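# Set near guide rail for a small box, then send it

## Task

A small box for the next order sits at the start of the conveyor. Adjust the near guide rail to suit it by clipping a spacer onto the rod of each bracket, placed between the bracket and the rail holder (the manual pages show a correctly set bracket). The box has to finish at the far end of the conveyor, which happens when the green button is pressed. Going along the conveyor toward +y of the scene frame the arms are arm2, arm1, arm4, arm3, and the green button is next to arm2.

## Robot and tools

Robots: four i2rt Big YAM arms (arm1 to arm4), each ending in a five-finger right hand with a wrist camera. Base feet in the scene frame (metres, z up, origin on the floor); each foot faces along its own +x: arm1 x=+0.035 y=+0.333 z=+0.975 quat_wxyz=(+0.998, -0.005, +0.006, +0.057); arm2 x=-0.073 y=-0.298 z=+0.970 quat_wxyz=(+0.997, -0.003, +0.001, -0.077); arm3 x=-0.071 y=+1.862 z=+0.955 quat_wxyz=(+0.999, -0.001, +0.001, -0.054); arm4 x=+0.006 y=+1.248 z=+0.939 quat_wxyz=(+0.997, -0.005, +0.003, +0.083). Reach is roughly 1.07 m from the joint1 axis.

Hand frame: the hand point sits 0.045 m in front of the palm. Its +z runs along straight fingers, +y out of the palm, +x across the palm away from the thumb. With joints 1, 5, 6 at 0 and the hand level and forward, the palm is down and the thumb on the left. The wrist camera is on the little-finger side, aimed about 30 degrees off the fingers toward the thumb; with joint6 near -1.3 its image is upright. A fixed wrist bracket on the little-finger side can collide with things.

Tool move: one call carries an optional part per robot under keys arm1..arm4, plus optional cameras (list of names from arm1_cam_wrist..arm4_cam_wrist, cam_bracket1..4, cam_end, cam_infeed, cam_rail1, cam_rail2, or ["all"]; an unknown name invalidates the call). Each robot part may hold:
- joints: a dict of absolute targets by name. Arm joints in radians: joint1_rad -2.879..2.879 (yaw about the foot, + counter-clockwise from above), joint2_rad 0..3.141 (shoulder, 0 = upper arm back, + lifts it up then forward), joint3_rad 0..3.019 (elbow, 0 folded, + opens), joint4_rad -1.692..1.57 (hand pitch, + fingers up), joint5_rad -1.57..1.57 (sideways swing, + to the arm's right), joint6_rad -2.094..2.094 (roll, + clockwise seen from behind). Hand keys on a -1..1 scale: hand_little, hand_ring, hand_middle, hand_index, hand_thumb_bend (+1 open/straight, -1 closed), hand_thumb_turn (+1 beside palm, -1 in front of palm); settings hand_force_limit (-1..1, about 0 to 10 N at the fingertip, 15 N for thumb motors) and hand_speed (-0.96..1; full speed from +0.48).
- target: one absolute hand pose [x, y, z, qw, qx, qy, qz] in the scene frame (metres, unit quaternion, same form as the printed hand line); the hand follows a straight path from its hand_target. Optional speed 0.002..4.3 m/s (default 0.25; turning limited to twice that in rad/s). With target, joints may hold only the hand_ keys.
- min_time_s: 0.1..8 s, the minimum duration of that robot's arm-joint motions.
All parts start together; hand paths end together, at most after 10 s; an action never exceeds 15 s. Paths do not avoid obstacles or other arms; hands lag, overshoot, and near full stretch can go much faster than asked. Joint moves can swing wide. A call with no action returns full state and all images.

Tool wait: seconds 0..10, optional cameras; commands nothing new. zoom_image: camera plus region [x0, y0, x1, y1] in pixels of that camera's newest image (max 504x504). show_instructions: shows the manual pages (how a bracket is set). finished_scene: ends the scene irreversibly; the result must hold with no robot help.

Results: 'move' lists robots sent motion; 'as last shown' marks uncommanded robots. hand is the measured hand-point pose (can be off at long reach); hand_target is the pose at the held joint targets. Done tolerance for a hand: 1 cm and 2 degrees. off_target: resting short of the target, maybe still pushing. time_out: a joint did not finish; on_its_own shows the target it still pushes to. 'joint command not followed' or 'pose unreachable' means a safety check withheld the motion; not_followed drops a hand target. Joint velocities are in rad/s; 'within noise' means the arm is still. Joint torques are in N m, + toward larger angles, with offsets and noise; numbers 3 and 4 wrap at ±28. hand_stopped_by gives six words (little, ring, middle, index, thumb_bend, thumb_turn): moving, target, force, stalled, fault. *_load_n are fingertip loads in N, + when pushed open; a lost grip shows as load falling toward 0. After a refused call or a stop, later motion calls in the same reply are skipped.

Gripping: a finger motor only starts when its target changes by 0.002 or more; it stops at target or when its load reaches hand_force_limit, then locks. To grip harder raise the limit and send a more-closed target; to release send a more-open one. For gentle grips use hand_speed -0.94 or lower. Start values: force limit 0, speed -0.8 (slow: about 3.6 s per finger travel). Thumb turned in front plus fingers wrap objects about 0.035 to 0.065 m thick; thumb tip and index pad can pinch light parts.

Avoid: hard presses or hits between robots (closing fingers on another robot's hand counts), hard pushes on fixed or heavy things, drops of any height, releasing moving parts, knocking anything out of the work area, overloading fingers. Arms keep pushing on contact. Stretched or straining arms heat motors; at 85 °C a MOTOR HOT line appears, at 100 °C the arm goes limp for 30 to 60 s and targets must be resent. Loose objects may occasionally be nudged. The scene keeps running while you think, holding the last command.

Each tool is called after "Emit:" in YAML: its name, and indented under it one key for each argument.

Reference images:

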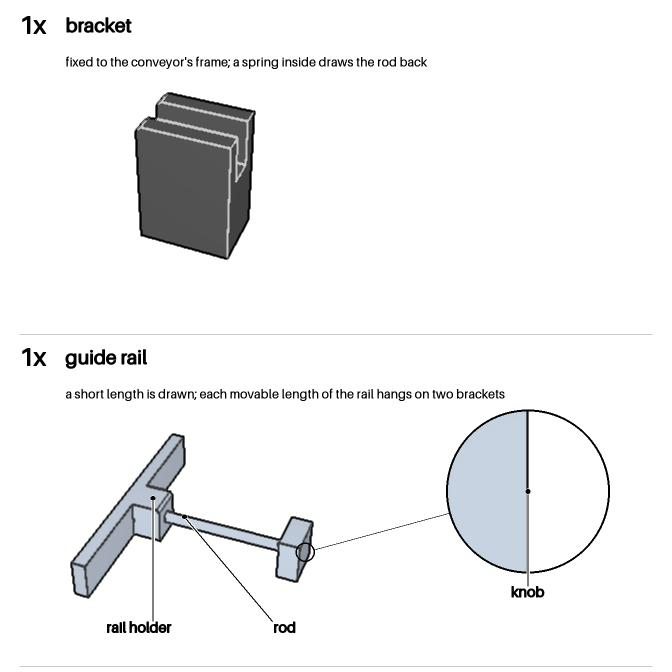

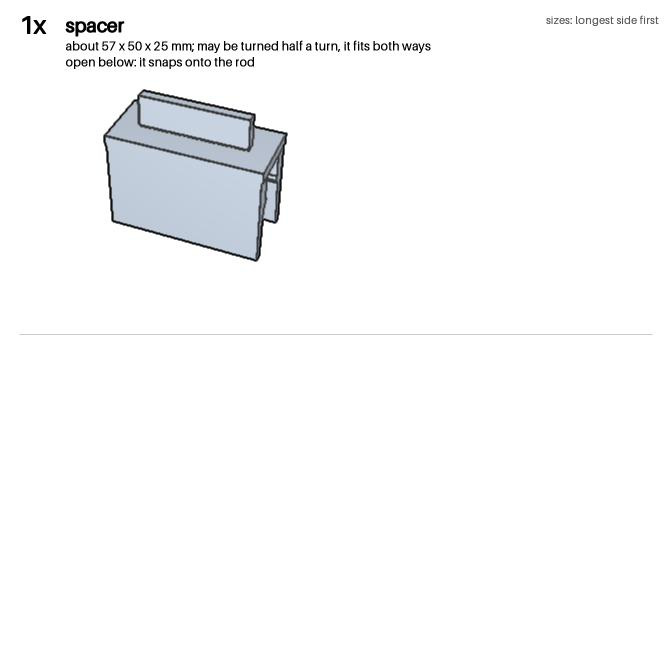

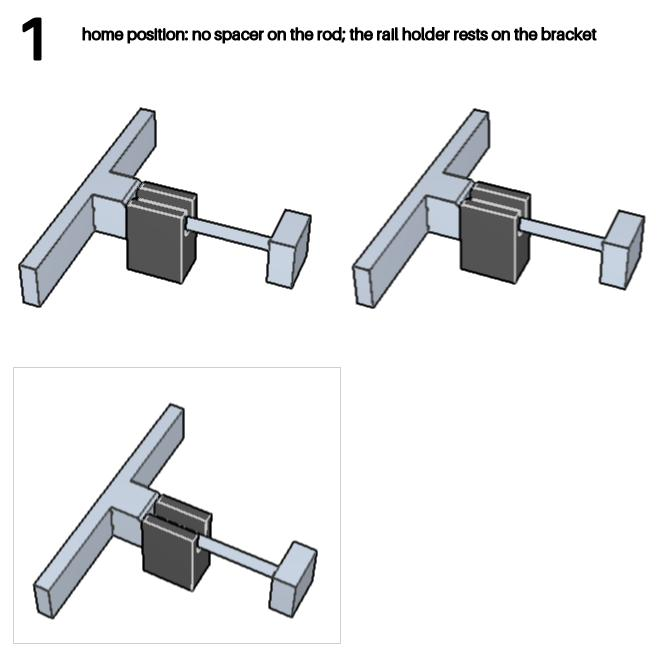

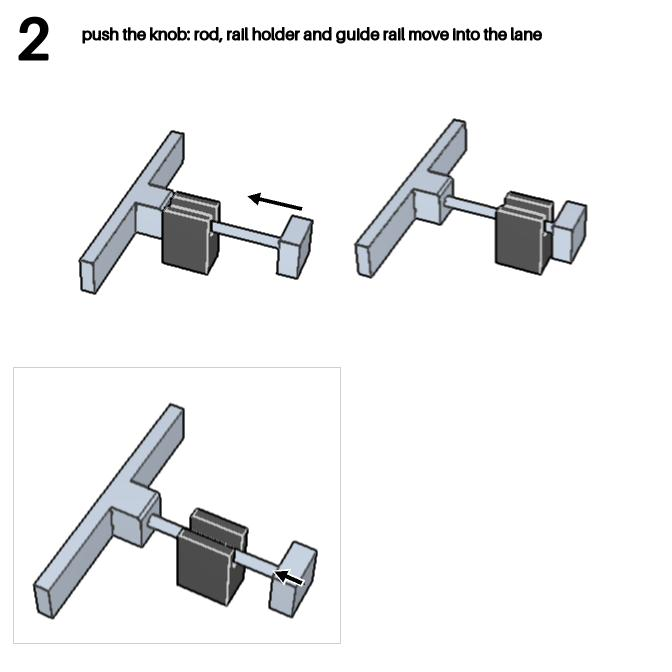

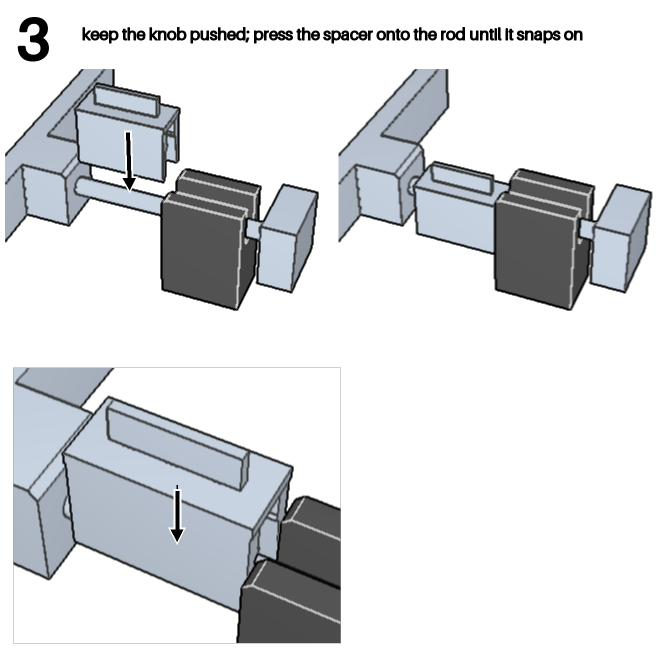

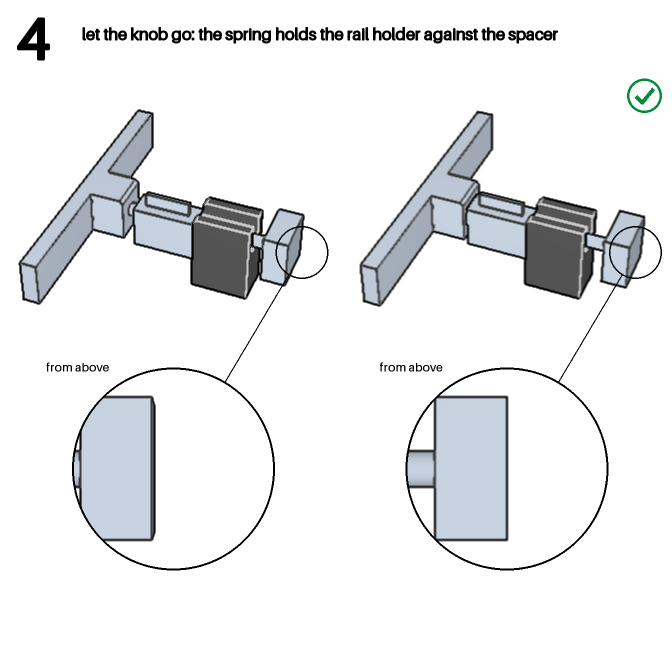

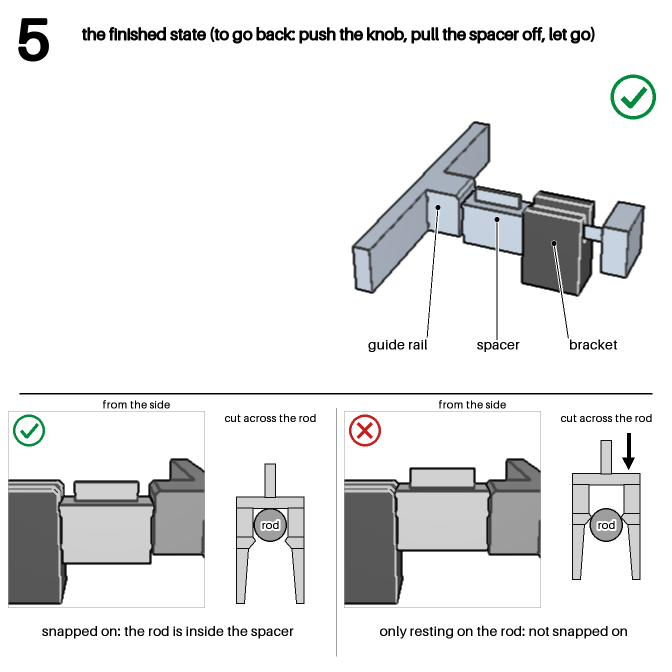

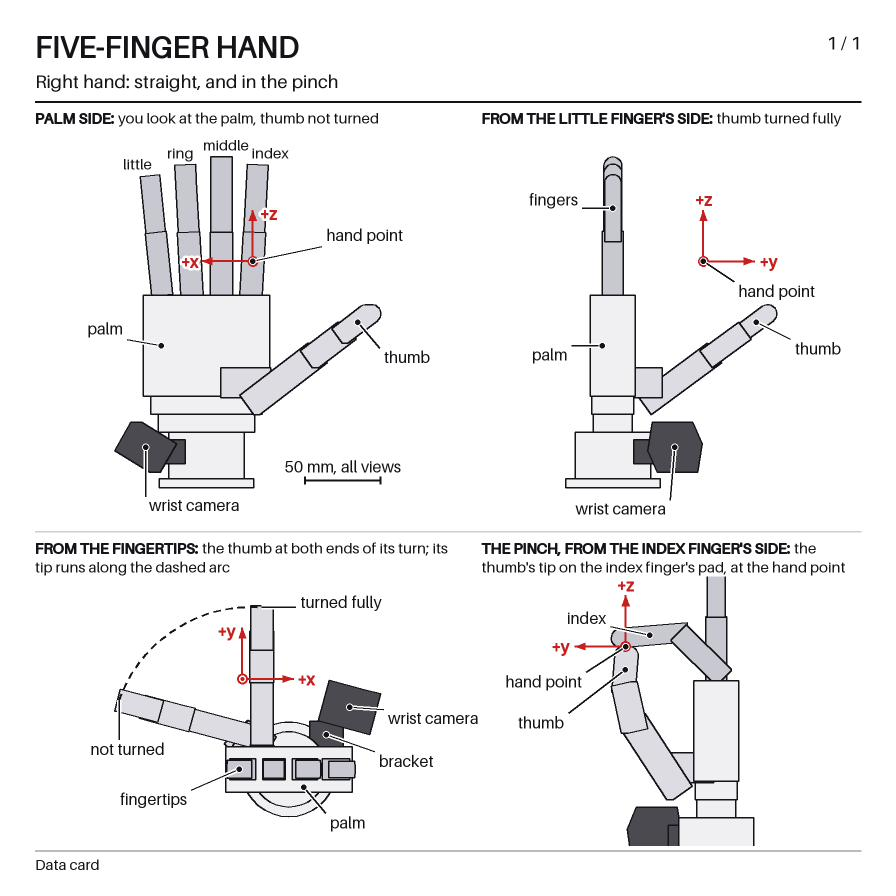

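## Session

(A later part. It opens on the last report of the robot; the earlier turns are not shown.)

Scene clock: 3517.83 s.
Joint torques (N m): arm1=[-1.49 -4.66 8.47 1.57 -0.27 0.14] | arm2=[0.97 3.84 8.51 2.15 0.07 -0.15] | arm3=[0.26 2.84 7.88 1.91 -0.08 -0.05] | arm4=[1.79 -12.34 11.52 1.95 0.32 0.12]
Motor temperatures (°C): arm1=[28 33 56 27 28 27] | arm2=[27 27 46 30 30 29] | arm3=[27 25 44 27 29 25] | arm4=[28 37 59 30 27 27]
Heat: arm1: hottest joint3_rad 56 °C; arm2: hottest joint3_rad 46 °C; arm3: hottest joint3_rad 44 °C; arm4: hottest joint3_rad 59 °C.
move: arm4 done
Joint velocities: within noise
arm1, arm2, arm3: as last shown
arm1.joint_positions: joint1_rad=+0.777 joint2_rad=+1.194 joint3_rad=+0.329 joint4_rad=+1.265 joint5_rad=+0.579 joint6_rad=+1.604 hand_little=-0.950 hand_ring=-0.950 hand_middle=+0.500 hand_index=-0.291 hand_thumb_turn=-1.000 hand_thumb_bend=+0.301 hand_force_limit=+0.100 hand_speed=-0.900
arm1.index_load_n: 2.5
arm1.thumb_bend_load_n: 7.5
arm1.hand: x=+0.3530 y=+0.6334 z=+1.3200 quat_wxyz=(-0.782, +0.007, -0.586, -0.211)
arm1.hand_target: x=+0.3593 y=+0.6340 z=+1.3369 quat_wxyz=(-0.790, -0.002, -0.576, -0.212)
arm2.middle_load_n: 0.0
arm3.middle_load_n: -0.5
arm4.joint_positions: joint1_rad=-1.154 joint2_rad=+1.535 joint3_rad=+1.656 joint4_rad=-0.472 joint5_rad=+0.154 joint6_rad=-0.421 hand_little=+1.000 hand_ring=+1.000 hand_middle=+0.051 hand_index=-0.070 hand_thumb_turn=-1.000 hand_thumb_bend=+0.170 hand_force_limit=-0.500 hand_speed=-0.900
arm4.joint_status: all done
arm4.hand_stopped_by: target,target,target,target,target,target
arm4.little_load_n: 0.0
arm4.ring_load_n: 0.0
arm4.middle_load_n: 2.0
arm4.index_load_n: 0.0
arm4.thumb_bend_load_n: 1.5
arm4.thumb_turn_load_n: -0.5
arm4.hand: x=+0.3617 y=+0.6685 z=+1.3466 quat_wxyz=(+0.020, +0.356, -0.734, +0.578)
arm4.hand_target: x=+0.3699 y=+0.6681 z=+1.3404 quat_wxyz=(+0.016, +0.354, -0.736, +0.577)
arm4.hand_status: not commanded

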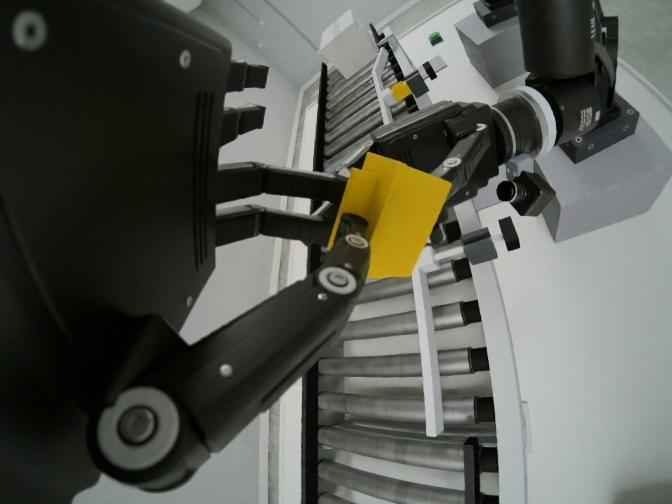

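Emit:
move:
  arm4: {"joints":{"hand_force_limit":-0.2,"hand_speed":-0.92,"hand_index":-0.2,"hand_middle":-0.02}}
  cameras: ["arm4_cam_wrist","cam_rail1"]

Emit:
zoom_image:
  camera: "arm4_cam_wrist"
  region: [280, 120, 460, 280]

Emit:
zoom_image:
  camera: "cam_rail1"
  region: [165, 125, 235, 185]

Scene clock: 3523.50 s.
Joint torques (N m): arm1=[-1.26 -4.95 8.58 1.47 -0.26 0.15] | arm2=[0.91 3.84 8.5 2.17 0.07 -0.15] | arm3=[0.32 2.84 7.88 1.89 -0.08 -0.05] | arm4=[1.73 -12.45 11.56 1.89 0.33 0.12]
Motor temperatures (°C): arm1=[28 32 56 27 28 27] | arm2=[27 27 46 30 30 29] | arm3=[27 25 44 27 29 25] | arm4=[28 37 59 30 27 27]
Heat: arm1: hottest joint3_rad 56 °C; arm2: hottest joint3_rad 46 °C; arm3: hottest joint3_rad 44 °C; arm4: hottest joint3_rad 59 °C.
move: arm4 done
Joint velocities: within noise
arm1, arm2, arm3: as last shown
arm1.joint_positions: joint1_rad=+0.777 joint2_rad=+1.196 joint3_rad=+0.329 joint4_rad=+1.265 joint5_rad=+0.579 joint6_rad=+1.604 hand_little=-0.950 hand_ring=-0.950 hand_middle=+0.500 hand_index=-0.291 hand_thumb_turn=-1.000 hand_thumb_bend=+0.302 hand_force_limit=+0.100 hand_speed=-0.900
arm1.thumb_bend_load_n: 8.0
arm1.hand: x=+0.3532 y=+0.6336 z=+1.3194 quat_wxyz=(-0.782, +0.007, -0.587, -0.211)
arm1.hand_target: x=+0.3595 y=+0.6343 z=+1.3363 quat_wxyz=(-0.789, -0.002, -0.576, -0.212)
arm2.index_load_n: -0.5
arm3.ring_load_n: -0.5
arm3.middle_load_n: 0.0
arm4.joint_positions: joint1_rad=-1.152 joint2_rad=+1.535 joint3_rad=+1.656 joint4_rad=-0.470 joint5_rad=+0.154 joint6_rad=-0.421 hand_little=+1.000 hand_ring=+1.000 hand_middle=-0.019 hand_index=-0.200 hand_thumb_turn=-1.000 hand_thumb_bend=+0.171 hand_force_limit=-0.200 hand_speed=-0.920
arm4.joint_status: all done
arm4.hand_stopped_by: target,target,target,target,target,target
arm4.little_load_n: 0.0
arm4.ring_load_n: 0.0
arm4.middle_load_n: 1.5
arm4.index_load_n: 0.0
arm4.thumb_bend_load_n: 1.5
arm4.thumb_turn_load_n: 0.0
arm4.hand: x=+0.3627 y=+0.6689 z=+1.3469 quat_wxyz=(+0.020, +0.356, -0.734, +0.578)
arm4.hand_target: x=+0.3704 y=+0.6683 z=+1.3404 quat_wxyz=(+0.016, +0.354, -0.735, +0.578)
arm4.hand_status: not commanded

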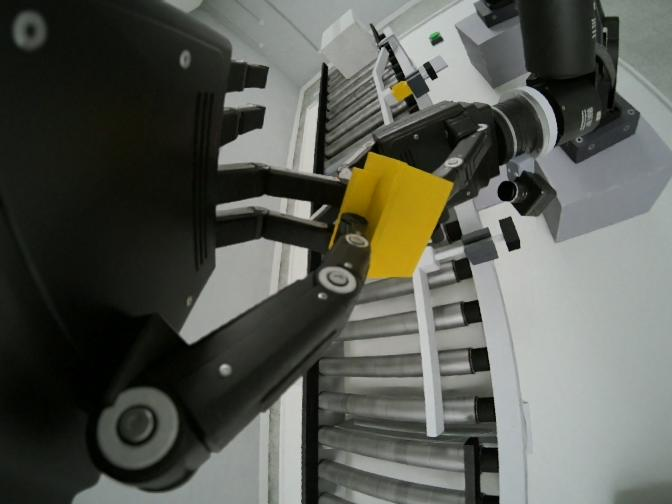

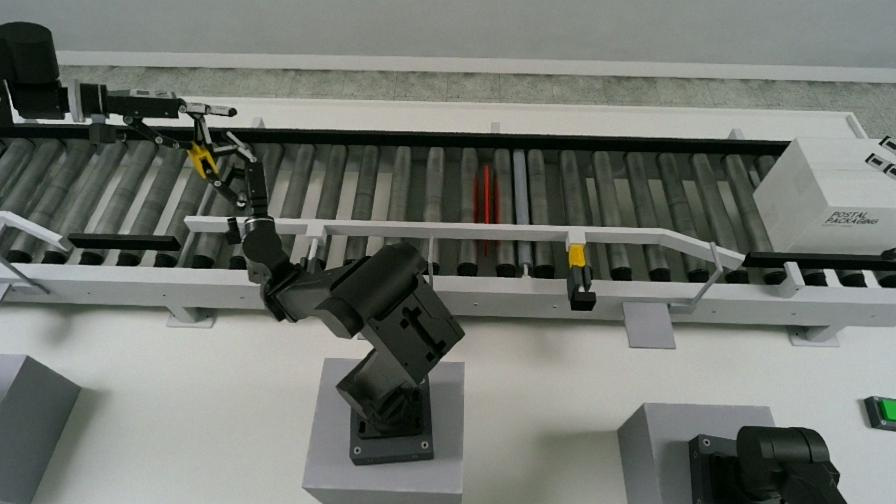

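Scaled by 2.800 from the camera's image (finer frame: 960x720).

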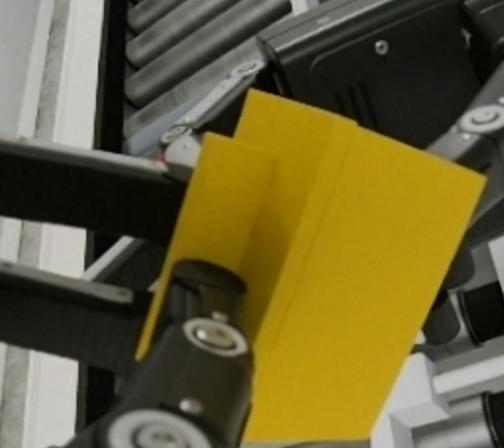

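Scaled by 7.200.

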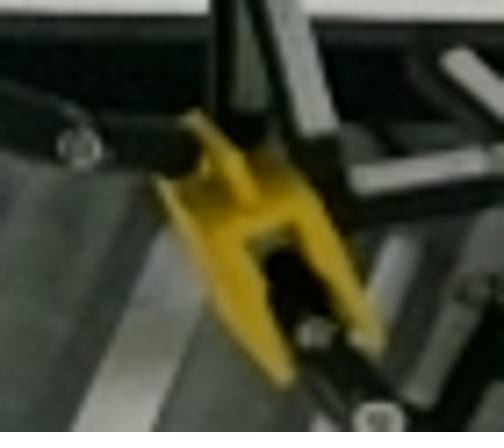

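Emit:
move:
  arm4: {"joints":{"hand_force_limit":-0.1,"hand_speed":-0.92,"hand_index":-0.35}}
  cameras: ["arm4_cam_wrist","cam_rail1"]

Emit:
zoom_image:
  camera: "arm4_cam_wrist"
  region: [280, 120, 460, 280]

Scene clock: 3530.07 s.
Joint torques (N m): arm1=[-1.14 -5.3 8.54 1.42 -0.27 0.12] | arm2=[0.97 3.84 8.5 2.17 0.07 -0.14] | arm3=[0.26 2.84 7.87 1.91 -0.07 -0.05] | arm4=[1.67 -12.51 11.52 1.87 0.33 0.11]
Motor temperatures (°C): arm1=[28 32 56 27 28 27] | arm2=[27 27 46 30 30 29] | arm3=[27 25 44 27 29 25] | arm4=[28 37 58 30 27 27]
Heat: arm1: hottest joint3_rad 56 °C; arm2: hottest joint3_rad 46 °C; arm3: hottest joint3_rad 44 °C; arm4: hottest joint3_rad 58 °C.
move: arm4 off_target
Joint velocities: within noise
arm1, arm2, arm3: as last shown
arm1.thumb_bend_load_n: 7.5
arm2.index_load_n: 0.0
arm3.ring_load_n: 0.0
arm4.joint_positions: joint1_rad=-1.152 joint2_rad=+1.535 joint3_rad=+1.656 joint4_rad=-0.470 joint5_rad=+0.154 joint6_rad=-0.421 hand_little=+1.000 hand_ring=+1.000 hand_middle=-0.019 hand_index=-0.257 hand_thumb_turn=-1.000 hand_thumb_bend=+0.171 hand_force_limit=-0.100 hand_speed=-0.920
arm4.joint_status: hand_index off_target (ended at -0.257, target -0.350); the others done
arm4.hand_stopped_by: target,target,target,force,target,target
arm4.little_load_n: -0.5
arm4.ring_load_n: 0.0
arm4.middle_load_n: 1.5
arm4.index_load_n: 5.0
arm4.thumb_bend_load_n: 2.5
arm4.thumb_turn_load_n: -0.5
arm4.hand: x=+0.3627 y=+0.6689 z=+1.3469 quat_wxyz=(+0.020, +0.356, -0.734, +0.578)
arm4.hand_target: x=+0.3704 y=+0.6683 z=+1.3404 quat_wxyz=(+0.016, +0.354, -0.735, +0.578)
arm4.hand_status: not commanded

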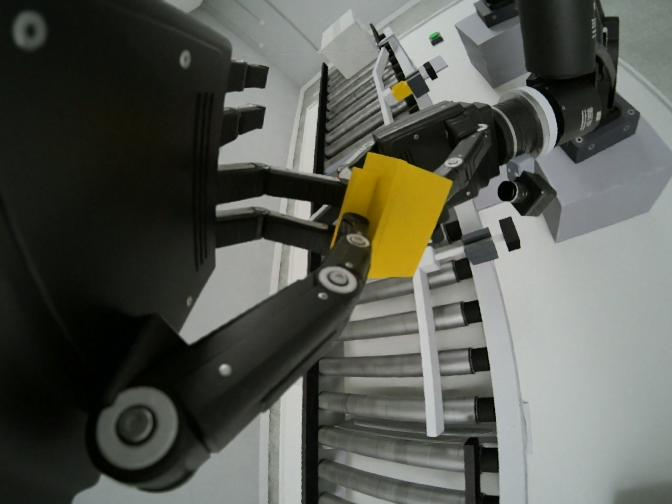

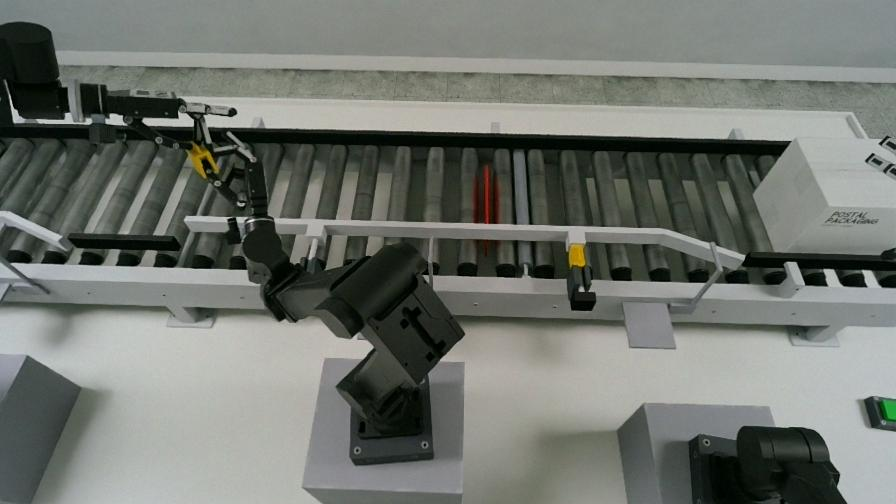

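Scaled by 2.800 from the camera's image (finer frame: 960x720).

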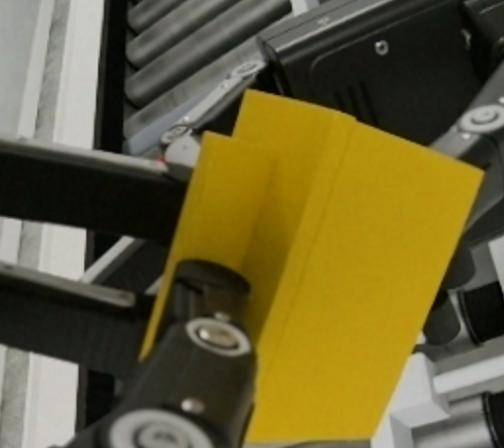

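Emit:
move:
  arm4: {"joints":{"hand_force_limit":0.1,"hand_speed":-0.92,"hand_middle":-0.12,"hand_index":-0.3}}
  cameras: ["arm4_cam_wrist","cam_rail1","arm1_cam_wrist"]

Emit:
zoom_image:
  camera: "arm4_cam_wrist"
  region: [280, 120, 460, 280]

Emit:
zoom_image:
  camera: "arm1_cam_wrist"
  region: [290, 130, 530, 370]

Scene clock: 3541.30 s.
Joint torques (N m): arm1=[-1.32 -4.54 8.55 1.59 -0.15 0.19] | arm2=[0.91 3.78 8.5 2.17 0.07 -0.15] | arm3=[0.21 2.84 7.88 1.91 -0.08 -0.05] | arm4=[1.67 -12.4 11.54 1.69 0.33 0.12]
Motor temperatures (°C): arm1=[28 32 56 27 27 27] | arm2=[27 27 46 30 30 29] | arm3=[27 25 44 27 29 25] | arm4=[28 37 58 30 27 27]
Heat: arm1: hottest joint3_rad 56 °C; arm2: hottest joint3_rad 46 °C; arm3: hottest joint3_rad 44 °C; arm4: hottest joint3_rad 58 °C.
move: arm4 off_target
Joint velocities: within noise
arm1, arm2, arm3: as last shown
arm1.joint_positions: joint1_rad=+0.777 joint2_rad=+1.196 joint3_rad=+0.329 joint4_rad=+1.262 joint5_rad=+0.577 joint6_rad=+1.600 hand_little=-0.950 hand_ring=-0.950 hand_middle=+0.500 hand_index=-0.291 hand_thumb_turn=-1.000 hand_thumb_bend=+0.302 hand_force_limit=+0.100 hand_speed=-0.900
arm1.index_load_n: 2.0
arm1.thumb_bend_load_n: 8.5
arm1.thumb_turn_load_n: -2.5
arm1.hand: x=+0.3532 y=+0.6343 z=+1.3186 quat_wxyz=(-0.781, +0.009, -0.588, -0.210)
arm1.hand_target: x=+0.3596 y=+0.6342 z=+1.3362 quat_wxyz=(-0.789, -0.002, -0.576, -0.212)
arm3.ring_load_n: -0.5
arm4.joint_positions: joint1_rad=-1.152 joint2_rad=+1.535 joint3_rad=+1.656 joint4_rad=-0.466 joint5_rad=+0.154 joint6_rad=-0.423 hand_little=+1.000 hand_ring=+1.000 hand_middle=-0.119 hand_index=-0.269 hand_thumb_turn=-1.000 hand_thumb_bend=+0.172 hand_force_limit=+0.100 hand_speed=-0.920
arm4.joint_status: hand_index off_target (ended at -0.269, target -0.300); the others done
arm4.hand_stopped_by: target,target,target,force,target,target
arm4.little_load_n: 0.0
arm4.ring_load_n: 0.0
arm4.middle_load_n: 4.0
arm4.index_load_n: 5.0
arm4.thumb_bend_load_n: 4.5
arm4.thumb_turn_load_n: -0.5
arm4.hand: x=+0.3630 y=+0.6683 z=+1.3480 quat_wxyz=(+0.020, +0.356, -0.732, +0.580)
arm4.hand_target: x=+0.3699 y=+0.6680 z=+1.3404 quat_wxyz=(+0.017, +0.354, -0.735, +0.577)
arm4.hand_status: not commanded
pictures: arm1_cam_wrist, arm4_cam_wrist, cam_rail1

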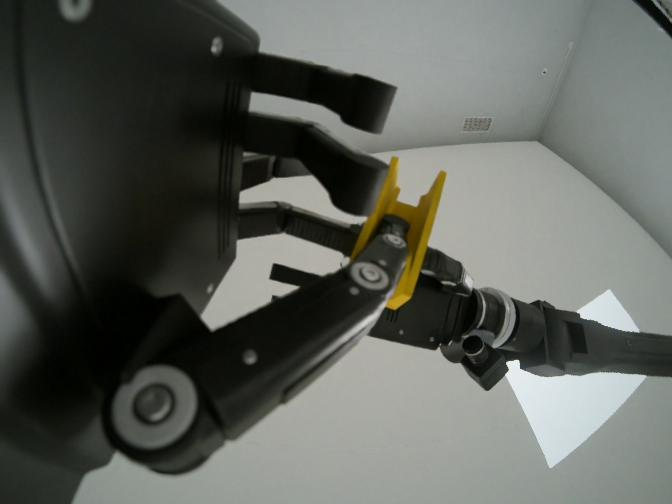

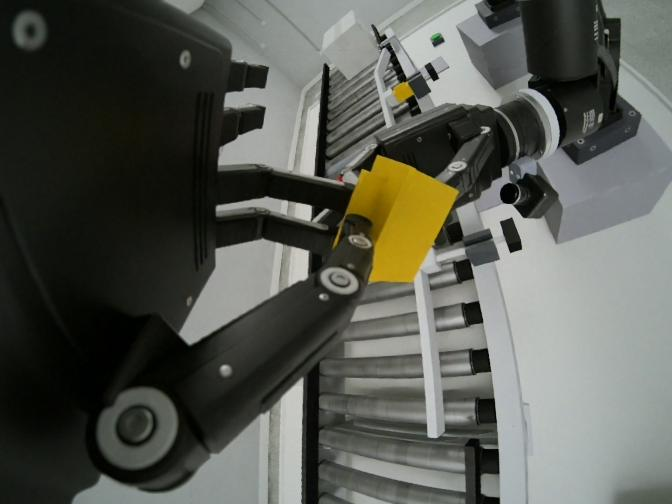

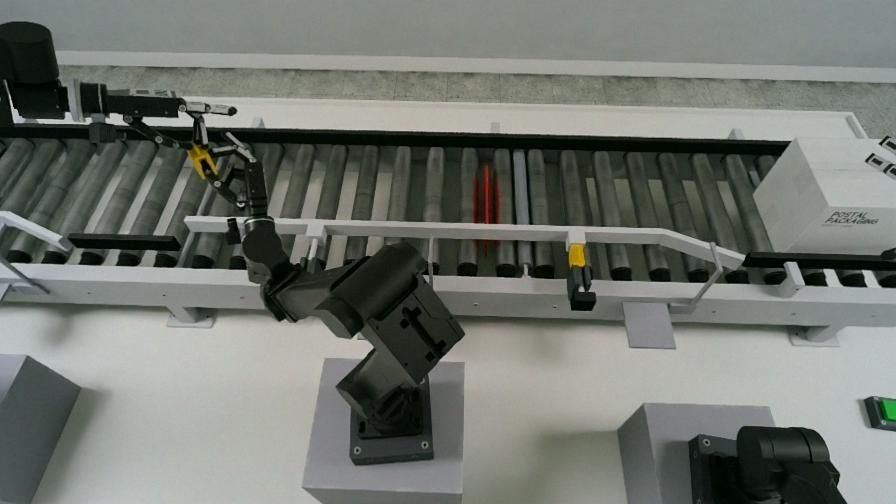

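Scaled by 2.800 from the camera's image (finer frame: 960x720).

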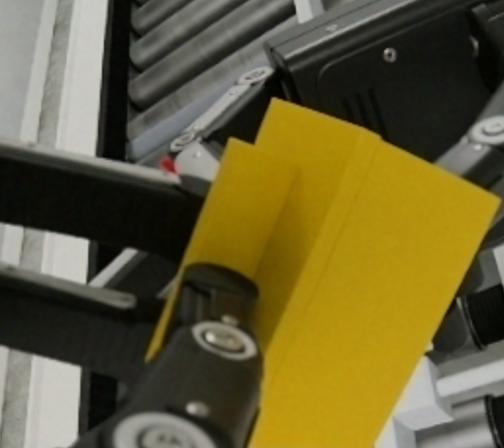

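Scaled by 2.100 from the camera's image (finer frame: 960x720).

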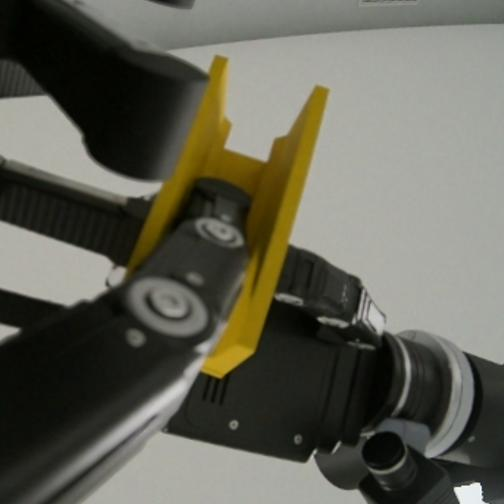

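Emit:
move:
  arm1: {"joints":{"hand_index":-0.22}}
  cameras: ["arm4_cam_wrist","arm1_cam_wrist"]

Emit:
zoom_image:
  camera: "arm4_cam_wrist"
  region: [280, 120, 460, 280]

Scene clock: 3545.43 s.
Joint torques (N m): arm1=[-0.62 -4.66 8.44 1.51 -0.18 0.18] | arm2=[0.91 3.84 8.5 2.15 0.07 -0.15] | arm3=[0.21 2.84 7.88 1.89 -0.08 -0.05] | arm4=[1.55 -12.45 11.52 1.7 0.32 0.13]
Motor temperatures (°C): arm1=[28 32 56 27 27 27] | arm2=[27 27 46 30 30 29] | arm3=[27 25 44 27 29 25] | arm4=[28 37 58 30 27 27]
Heat: arm1: hottest joint3_rad 56 °C; arm2: hottest joint3_rad 46 °C; arm3: hottest joint3_rad 44 °C; arm4: hottest joint3_rad 58 °C.
move: arm1 done
Joint velocities: within noise
arm1.joint_positions: joint1_rad=+0.777 joint2_rad=+1.196 joint3_rad=+0.329 joint4_rad=+1.262 joint5_rad=+0.574 joint6_rad=+1.600 hand_little=-0.950 hand_ring=-0.950 hand_middle=+0.500 hand_index=-0.220 hand_thumb_turn=-1.000 hand_thumb_bend=+0.302 hand_force_limit=+0.100 hand_speed=-0.900
arm1.joint_status: all done
arm1.hand_stopped_by: target,target,target,target,target,target
arm1.little_load_n: 0.0
arm1.ring_load_n: 0.0
arm1.middle_load_n: 0.0
arm1.index_load_n: 0.0
arm1.thumb_bend_load_n: 6.5
arm1.thumb_turn_load_n: -2.5
arm1.hand: x=+0.3529 y=+0.6348 z=+1.3186 quat_wxyz=(-0.781, +0.011, -0.587, -0.210)
arm1.hand_target: x=+0.3592 y=+0.6347 z=+1.3363 quat_wxyz=(-0.789, -0.001, -0.576, -0.213)
arm1.hand_status: not commanded
arm2, arm3, arm4: as last shown
arm2.index_load_n: 0.5
arm3.ring_load_n: 0.0
arm4.joint_positions: joint1_rad=-1.152 joint2_rad=+1.535 joint3_rad=+1.656 joint4_rad=-0.466 joint5_rad=+0.154 joint6_rad=-0.421 hand_little=+1.000 hand_ring=+1.000 hand_middle=-0.119 hand_index=-0.269 hand_thumb_turn=-1.000 hand_thumb_bend=+0.172 hand_force_limit=+0.100 hand_speed=-0.920
arm4.index_load_n: 4.5
arm4.thumb_bend_load_n: 5.0
arm4.hand: x=+0.3631 y=+0.6683 z=+1.3480 quat_wxyz=(+0.020, +0.356, -0.732, +0.580)
arm4.hand_target: x=+0.3699 y=+0.6681 z=+1.3404 quat_wxyz=(+0.016, +0.354, -0.736, +0.578)
pictures: arm1_cam_wrist, arm4_cam_wrist

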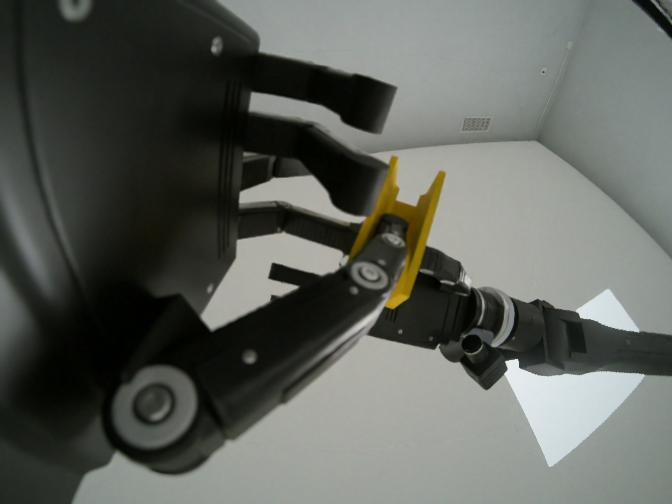

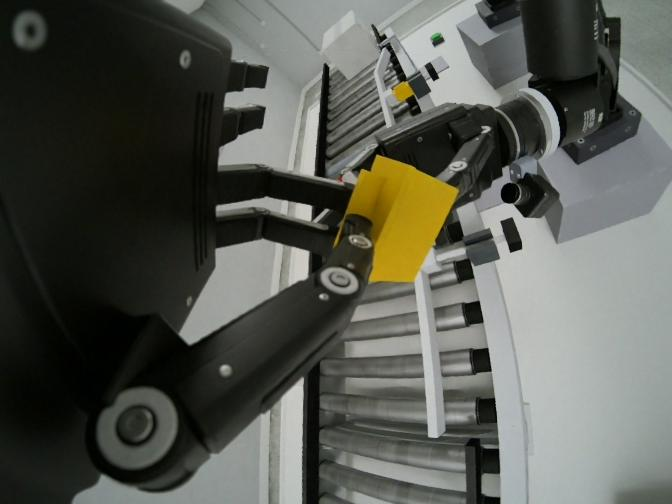

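Scaled by 2.800 from the camera's image (finer frame: 960x720).

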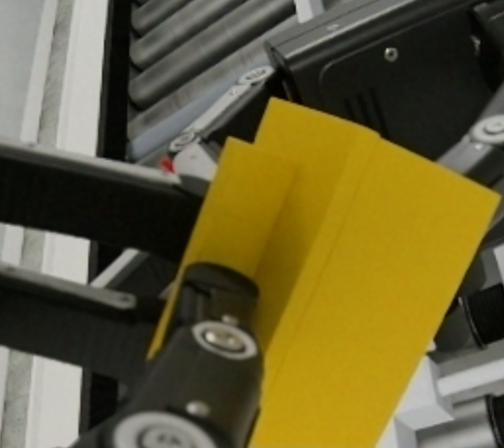

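Emit:
move:
  arm1: {"joints":{"hand_index":-0.1,"hand_thumb_bend":0.36}}
  cameras: ["arm4_cam_wrist","arm1_cam_wrist"]

Emit:
zoom_image:
  camera: "arm4_cam_wrist"
  region: [280, 120, 460, 280]

Scene clock: 3551.83 s.
Joint torques (N m): arm1=[-1.14 -4.48 8.46 1.46 -0.19 0.18] | arm2=[0.97 3.78 8.49 2.15 0.07 -0.15] | arm3=[0.26 2.84 7.87 1.91 -0.08 -0.05] | arm4=[1.67 -12.4 11.54 1.63 0.33 0.12]
Motor temperatures (°C): arm1=[28 32 56 27 27 27] | arm2=[27 27 46 30 30 29] | arm3=[27 25 44 27 29 25] | arm4=[28 37 58 30 27 27]
Heat: arm1: hottest joint3_rad 56 °C; arm2: hottest joint3_rad 46 °C; arm3: hottest joint3_rad 44 °C; arm4: hottest joint3_rad 58 °C.
move: arm1 done
Joint velocities: within noise
arm1.joint_positions: joint1_rad=+0.777 joint2_rad=+1.194 joint3_rad=+0.329 joint4_rad=+1.262 joint5_rad=+0.577 joint6_rad=+1.600 hand_little=-0.950 hand_ring=-0.950 hand_middle=+0.500 hand_index=-0.100 hand_thumb_turn=-1.000 hand_thumb_bend=+0.360 hand_force_limit=+0.100 hand_speed=-0.900
arm1.joint_status: all done
arm1.hand_stopped_by: target,target,target,target,target,target
arm1.little_load_n: 0.0
arm1.ring_load_n: 0.0
arm1.middle_load_n: 0.0
arm1.index_load_n: -0.5
arm1.thumb_bend_load_n: 0.5
arm1.thumb_turn_load_n: -1.0
arm1.hand: x=+0.3530 y=+0.6341 z=+1.3192 quat_wxyz=(-0.782, +0.009, -0.587, -0.210)
arm1.hand_target: x=+0.3594 y=+0.6338 z=+1.3369 quat_wxyz=(-0.790, -0.003, -0.576, -0.212)
arm1.hand_status: not commanded
arm2, arm3, arm4: as last shown
arm2.index_load_n: 0.0
arm3.index_load_n: -0.5
arm3.thumb_turn_load_n: -0.5
arm4.joint_positions: joint1_rad=-1.151 joint2_rad=+1.535 joint3_rad=+1.656 joint4_rad=-0.466 joint5_rad=+0.154 joint6_rad=-0.421 hand_little=+1.000 hand_ring=+1.000 hand_middle=-0.119 hand_index=-0.269 hand_thumb_turn=-1.000 hand_thumb_bend=+0.172 hand_force_limit=+0.100 hand_speed=-0.920
arm4.middle_load_n: 0.5
arm4.thumb_bend_load_n: 4.0
arm4.thumb_turn_load_n: -1.0
arm4.hand: x=+0.3640 y=+0.6688 z=+1.3480 quat_wxyz=(+0.019, +0.356, -0.732, +0.580)
arm4.hand_target: x=+0.3706 y=+0.6685 z=+1.3404 quat_wxyz=(+0.016, +0.354, -0.735, +0.578)
pictures: arm1_cam_wrist, arm4_cam_wrist

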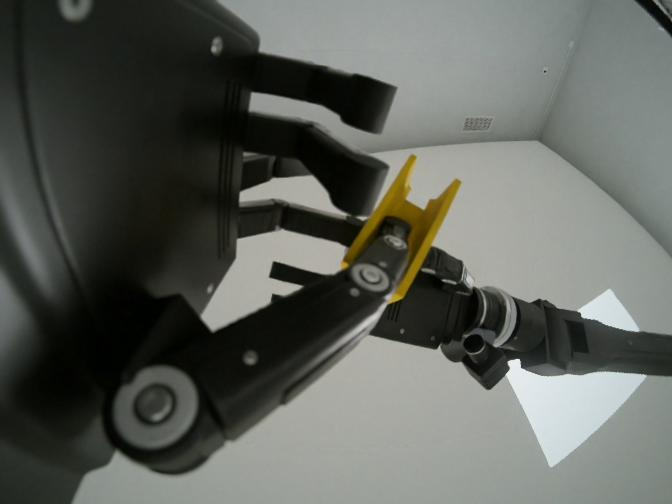

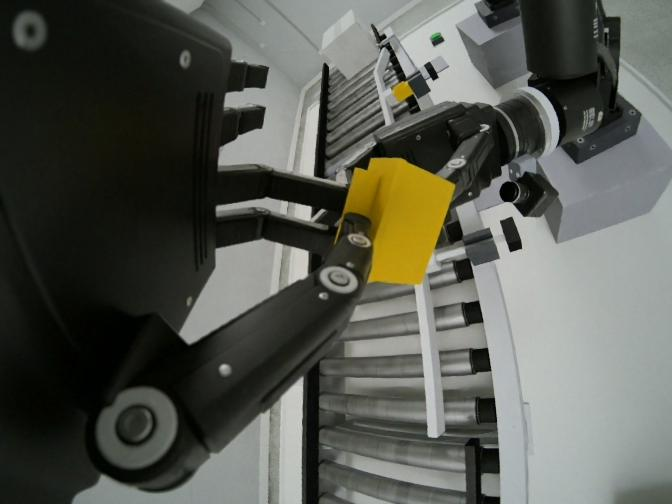

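Scaled by 2.800 from the camera's image (finer frame: 960x720).

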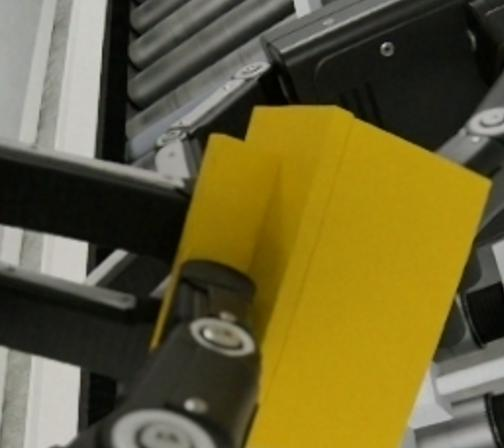

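Emit:
move:
  arm4: {"joints":{"hand_force_limit":0.1,"hand_speed":-0.92,"hand_middle":-0.25}}
  cameras: ["arm4_cam_wrist"]

Emit:
zoom_image:
  camera: "arm4_cam_wrist"
  region: [280, 120, 460, 280]

Scene clock: 3556.53 s.
Joint torques (N m): arm1=[-0.85 -4.78 8.29 1.58 -0.16 0.18] | arm2=[0.97 3.78 8.5 2.15 0.07 -0.15] | arm3=[0.26 2.84 7.87 1.91 -0.08 -0.05] | arm4=[1.79 -12.4 11.51 1.73 0.33 0.12]
Motor temperatures (°C): arm1=[28 32 56 27 27 27] | arm2=[27 27 46 30 30 29] | arm3=[27 25 44 27 29 25] | arm4=[28 37 58 30 27 27]
Heat: arm1: hottest joint3_rad 56 °C; arm2: hottest joint3_rad 46 °C; arm3: hottest joint3_rad 44 °C; arm4: hottest joint3_rad 58 °C.
move: arm4 off_target
Joint velocities: within noise
arm1, arm2, arm3: as last shown
arm1.joint_positions: joint1_rad=+0.777 joint2_rad=+1.194 joint3_rad=+0.329 joint4_rad=+1.262 joint5_rad=+0.567 joint6_rad=+1.600 hand_little=-0.950 hand_ring=-0.950 hand_middle=+0.500 hand_index=-0.100 hand_thumb_turn=-1.000 hand_thumb_bend=+0.360 hand_force_limit=+0.100 hand_speed=-0.900
arm1.index_load_n: 0.0
arm1.thumb_bend_load_n: 1.0
arm1.thumb_turn_load_n: -0.5
arm1.hand: x=+0.3518 y=+0.6358 z=+1.3194 quat_wxyz=(-0.782, +0.013, -0.586, -0.213)
arm1.hand_target: x=+0.3581 y=+0.6356 z=+1.3371 quat_wxyz=(-0.789, +0.002, -0.575, -0.215)
arm3.index_load_n: 0.0
arm3.thumb_turn_load_n: 0.0
arm4.joint_positions: joint1_rad=-1.151 joint2_rad=+1.535 joint3_rad=+1.656 joint4_rad=-0.466 joint5_rad=+0.154 joint6_rad=-0.421 hand_little=+1.000 hand_ring=+1.000 hand_middle=-0.229 hand_index=-0.269 hand_thumb_turn=-1.000 hand_thumb_bend=+0.172 hand_force_limit=+0.100 hand_speed=-0.920
arm4.joint_status: hand_middle off_target (ended at -0.229, target -0.250); the others done
arm4.hand_stopped_by: target,target,force,force,target,target
arm4.little_load_n: 0.0
arm4.ring_load_n: -0.5
arm4.middle_load_n: 5.5
arm4.index_load_n: 5.5
arm4.thumb_bend_load_n: 5.5
arm4.thumb_turn_load_n: 0.0
arm4.hand: x=+0.3640 y=+0.6688 z=+1.3480 quat_wxyz=(+0.019, +0.356, -0.732, +0.580)
arm4.hand_target: x=+0.3706 y=+0.6685 z=+1.3404 quat_wxyz=(+0.016, +0.354, -0.735, +0.578)
arm4.hand_status: not commanded

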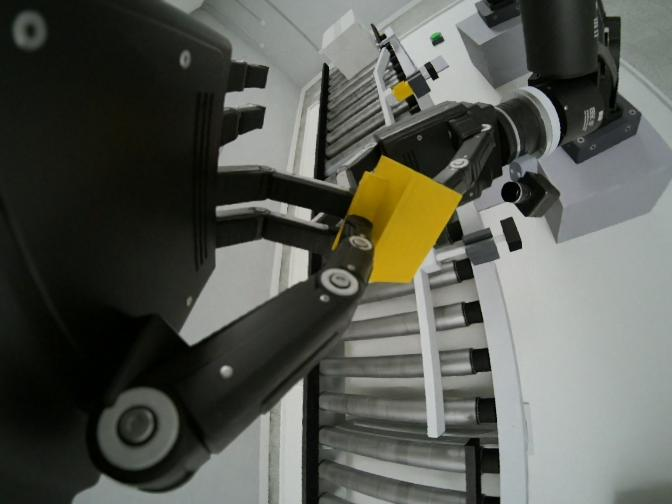

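Scaled by 2.800 from the camera's image (finer frame: 960x720).

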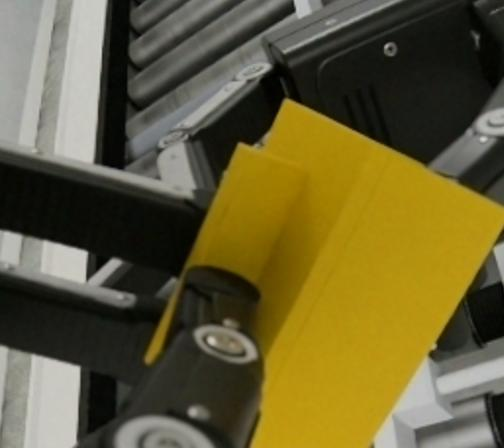

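Emit:
move:
  arm1: {"target":[0.352,0.624,1.303,-0.789,0.002,-0.575,-0.215],"speed":0.06}
  cameras: ["arm4_cam_wrist","arm1_cam_wrist","cam_rail1"]

Emit:
zoom_image:
  camera: "arm1_cam_wrist"
  region: [290, 130, 530, 370]

Scene clock: 3563.63 s.
Joint torques (N m): arm1=[-1.73 -3.72 4.93 2.88 -0.18 0.2] | arm2=[0.91 3.78 8.51 2.17 0.07 -0.15] | arm3=[0.26 2.78 7.88 1.91 -0.07 -0.05] | arm4=[1.67 -12.92 12 1.69 0.33 0.11]
Motor temperatures (°C): arm1=[28 32 56 27 27 27] | arm2=[27 27 46 30 30 29] | arm3=[27 25 44 27 29 25] | arm4=[28 37 58 30 27 27]
Heat: arm1: hottest joint3_rad 56 °C; arm2: hottest joint3_rad 46 °C; arm3: hottest joint3_rad 44 °C; arm4: hottest joint3_rad 58 °C.
move: arm1 done
Joint velocities: within noise
arm1.joint_positions: joint1_rad=+0.774 joint2_rad=+1.272 joint3_rad=+0.301 joint4_rad=+1.395 joint5_rad=+0.560 joint6_rad=+1.600 hand_little=-0.950 hand_ring=-0.950 hand_middle=+0.500 hand_index=-0.100 hand_thumb_turn=-1.000 hand_thumb_bend=+0.360 hand_force_limit=+0.100 hand_speed=-0.900
arm1.joint_status: not commanded
arm1.hand_stopped_by: target,target,target,target,target,target
arm1.little_load_n: 0.0
arm1.ring_load_n: 0.0
arm1.middle_load_n: 0.0
arm1.index_load_n: 0.0
arm1.thumb_bend_load_n: 1.0
arm1.thumb_turn_load_n: -0.5
arm1.hand: x=+0.3479 y=+0.6309 z=+1.3064 quat_wxyz=(-0.787, +0.008, -0.577, -0.220)
arm1.hand_target: x=+0.3520 y=+0.6234 z=+1.3032 quat_wxyz=(-0.789, +0.001, -0.576, -0.214)
arm1.hand_status: done (0.009 m and 1.0 deg from the pose sent, 0.020 m and 2.0 deg at the start)
arm2.joint_positions: joint1_rad=+0.146 joint2_rad=+0.560 joint3_rad=+1.336 joint4_rad=-1.211 joint5_rad=+0.058 joint6_rad=-1.149 hand_little=+1.000 hand_ring=+1.000 hand_middle=+1.000 hand_index=+1.000 hand_thumb_turn=+1.000 hand_thumb_bend=+1.000 hand_force_limit=+0.000 hand_speed=-0.800
arm2.joint_status: not commanded
arm2.hand_stopped_by: target,target,target,target,target,target
arm2.little_load_n: 0.5
arm2.ring_load_n: 0.0
arm2.middle_load_n: 0.0
arm2.index_load_n: 0.0
arm2.thumb_bend_load_n: 0.0
arm2.thumb_turn_load_n: 0.0
arm2.hand: x=+0.1562 y=-0.3514 z=+1.4671 quat_wxyz=(-0.084, +0.821, -0.194, +0.530)
arm2.hand_target: x=+0.1552 y=-0.3513 z=+1.4789 quat_wxyz=(-0.086, +0.814, -0.192, +0.541)
arm2.hand_status: not commanded
arm3.joint_positions: joint1_rad=-0.183 joint2_rad=+0.625 joint3_rad=+1.366 joint4_rad=-1.295 joint5_rad=-0.032 joint6_rad=-1.281 hand_little=+1.000 hand_ring=+1.000 hand_middle=+1.000 hand_index=+1.000 hand_thumb_turn=+1.000 hand_thumb_bend=+1.000 hand_force_limit=+0.000 hand_speed=-0.800
arm3.joint_status: not commanded
arm3.hand_stopped_by: target,target,target,target,target,target
arm3.little_load_n: 0.0
arm3.ring_load_n: 0.0
arm3.middle_load_n: 0.0
arm3.index_load_n: 0.0
arm3.thumb_bend_load_n: 0.0
arm3.thumb_turn_load_n: 0.0
arm3.hand: x=+0.1496 y=+1.7528 z=+1.4379 quat_wxyz=(-0.013, +0.840, -0.242, +0.485)
arm3.hand_target: x=+0.1488 y=+1.7531 z=+1.4458 quat_wxyz=(-0.013, +0.836, -0.241, +0.494)
arm3.hand_status: not commanded
arm4: as last shown
arm4.joint_positions: joint1_rad=-1.151 joint2_rad=+1.539 joint3_rad=+1.651 joint4_rad=-0.466 joint5_rad=+0.154 joint6_rad=-0.421 hand_little=+1.000 hand_ring=+1.000 hand_middle=-0.229 hand_index=-0.269 hand_thumb_turn=-1.000 hand_thumb_bend=+0.172 hand_force_limit=+0.100 hand_speed=-0.920
arm4.ring_load_n: 0.0
arm4.hand: x=+0.3644 y=+0.6682 z=+1.3421 quat_wxyz=(+0.020, +0.358, -0.734, +0.577)
arm4.hand_target: x=+0.3705 y=+0.6685 z=+1.3409 quat_wxyz=(+0.016, +0.354, -0.735, +0.578)
pictures: arm1_cam_wrist, arm4_cam_wrist, cam_rail1

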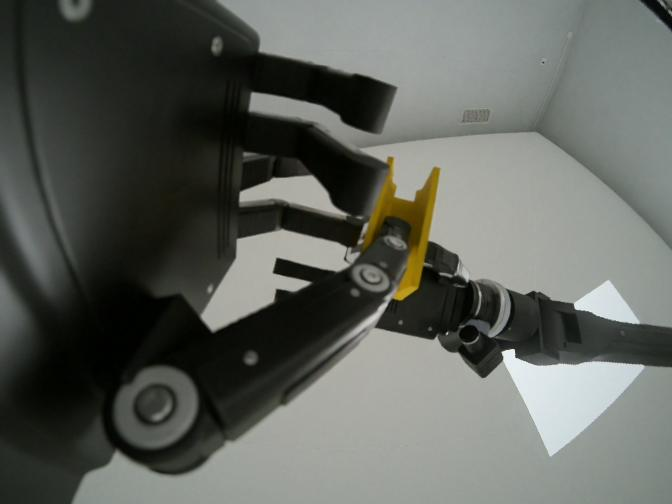

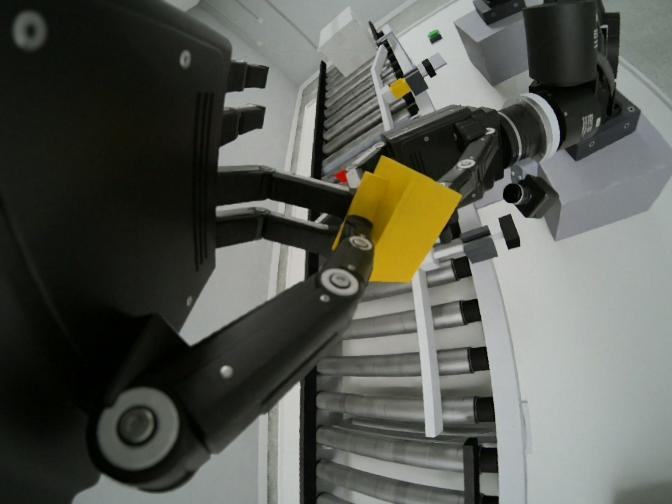

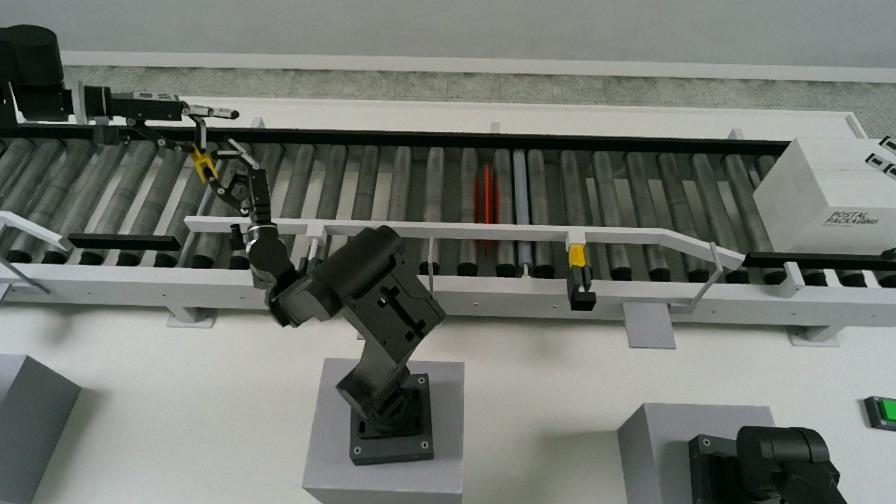

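Scaled by 2.100 from the camera's image (finer frame: 960x720).

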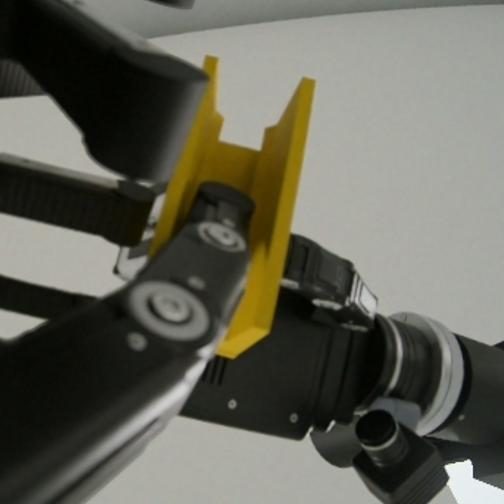

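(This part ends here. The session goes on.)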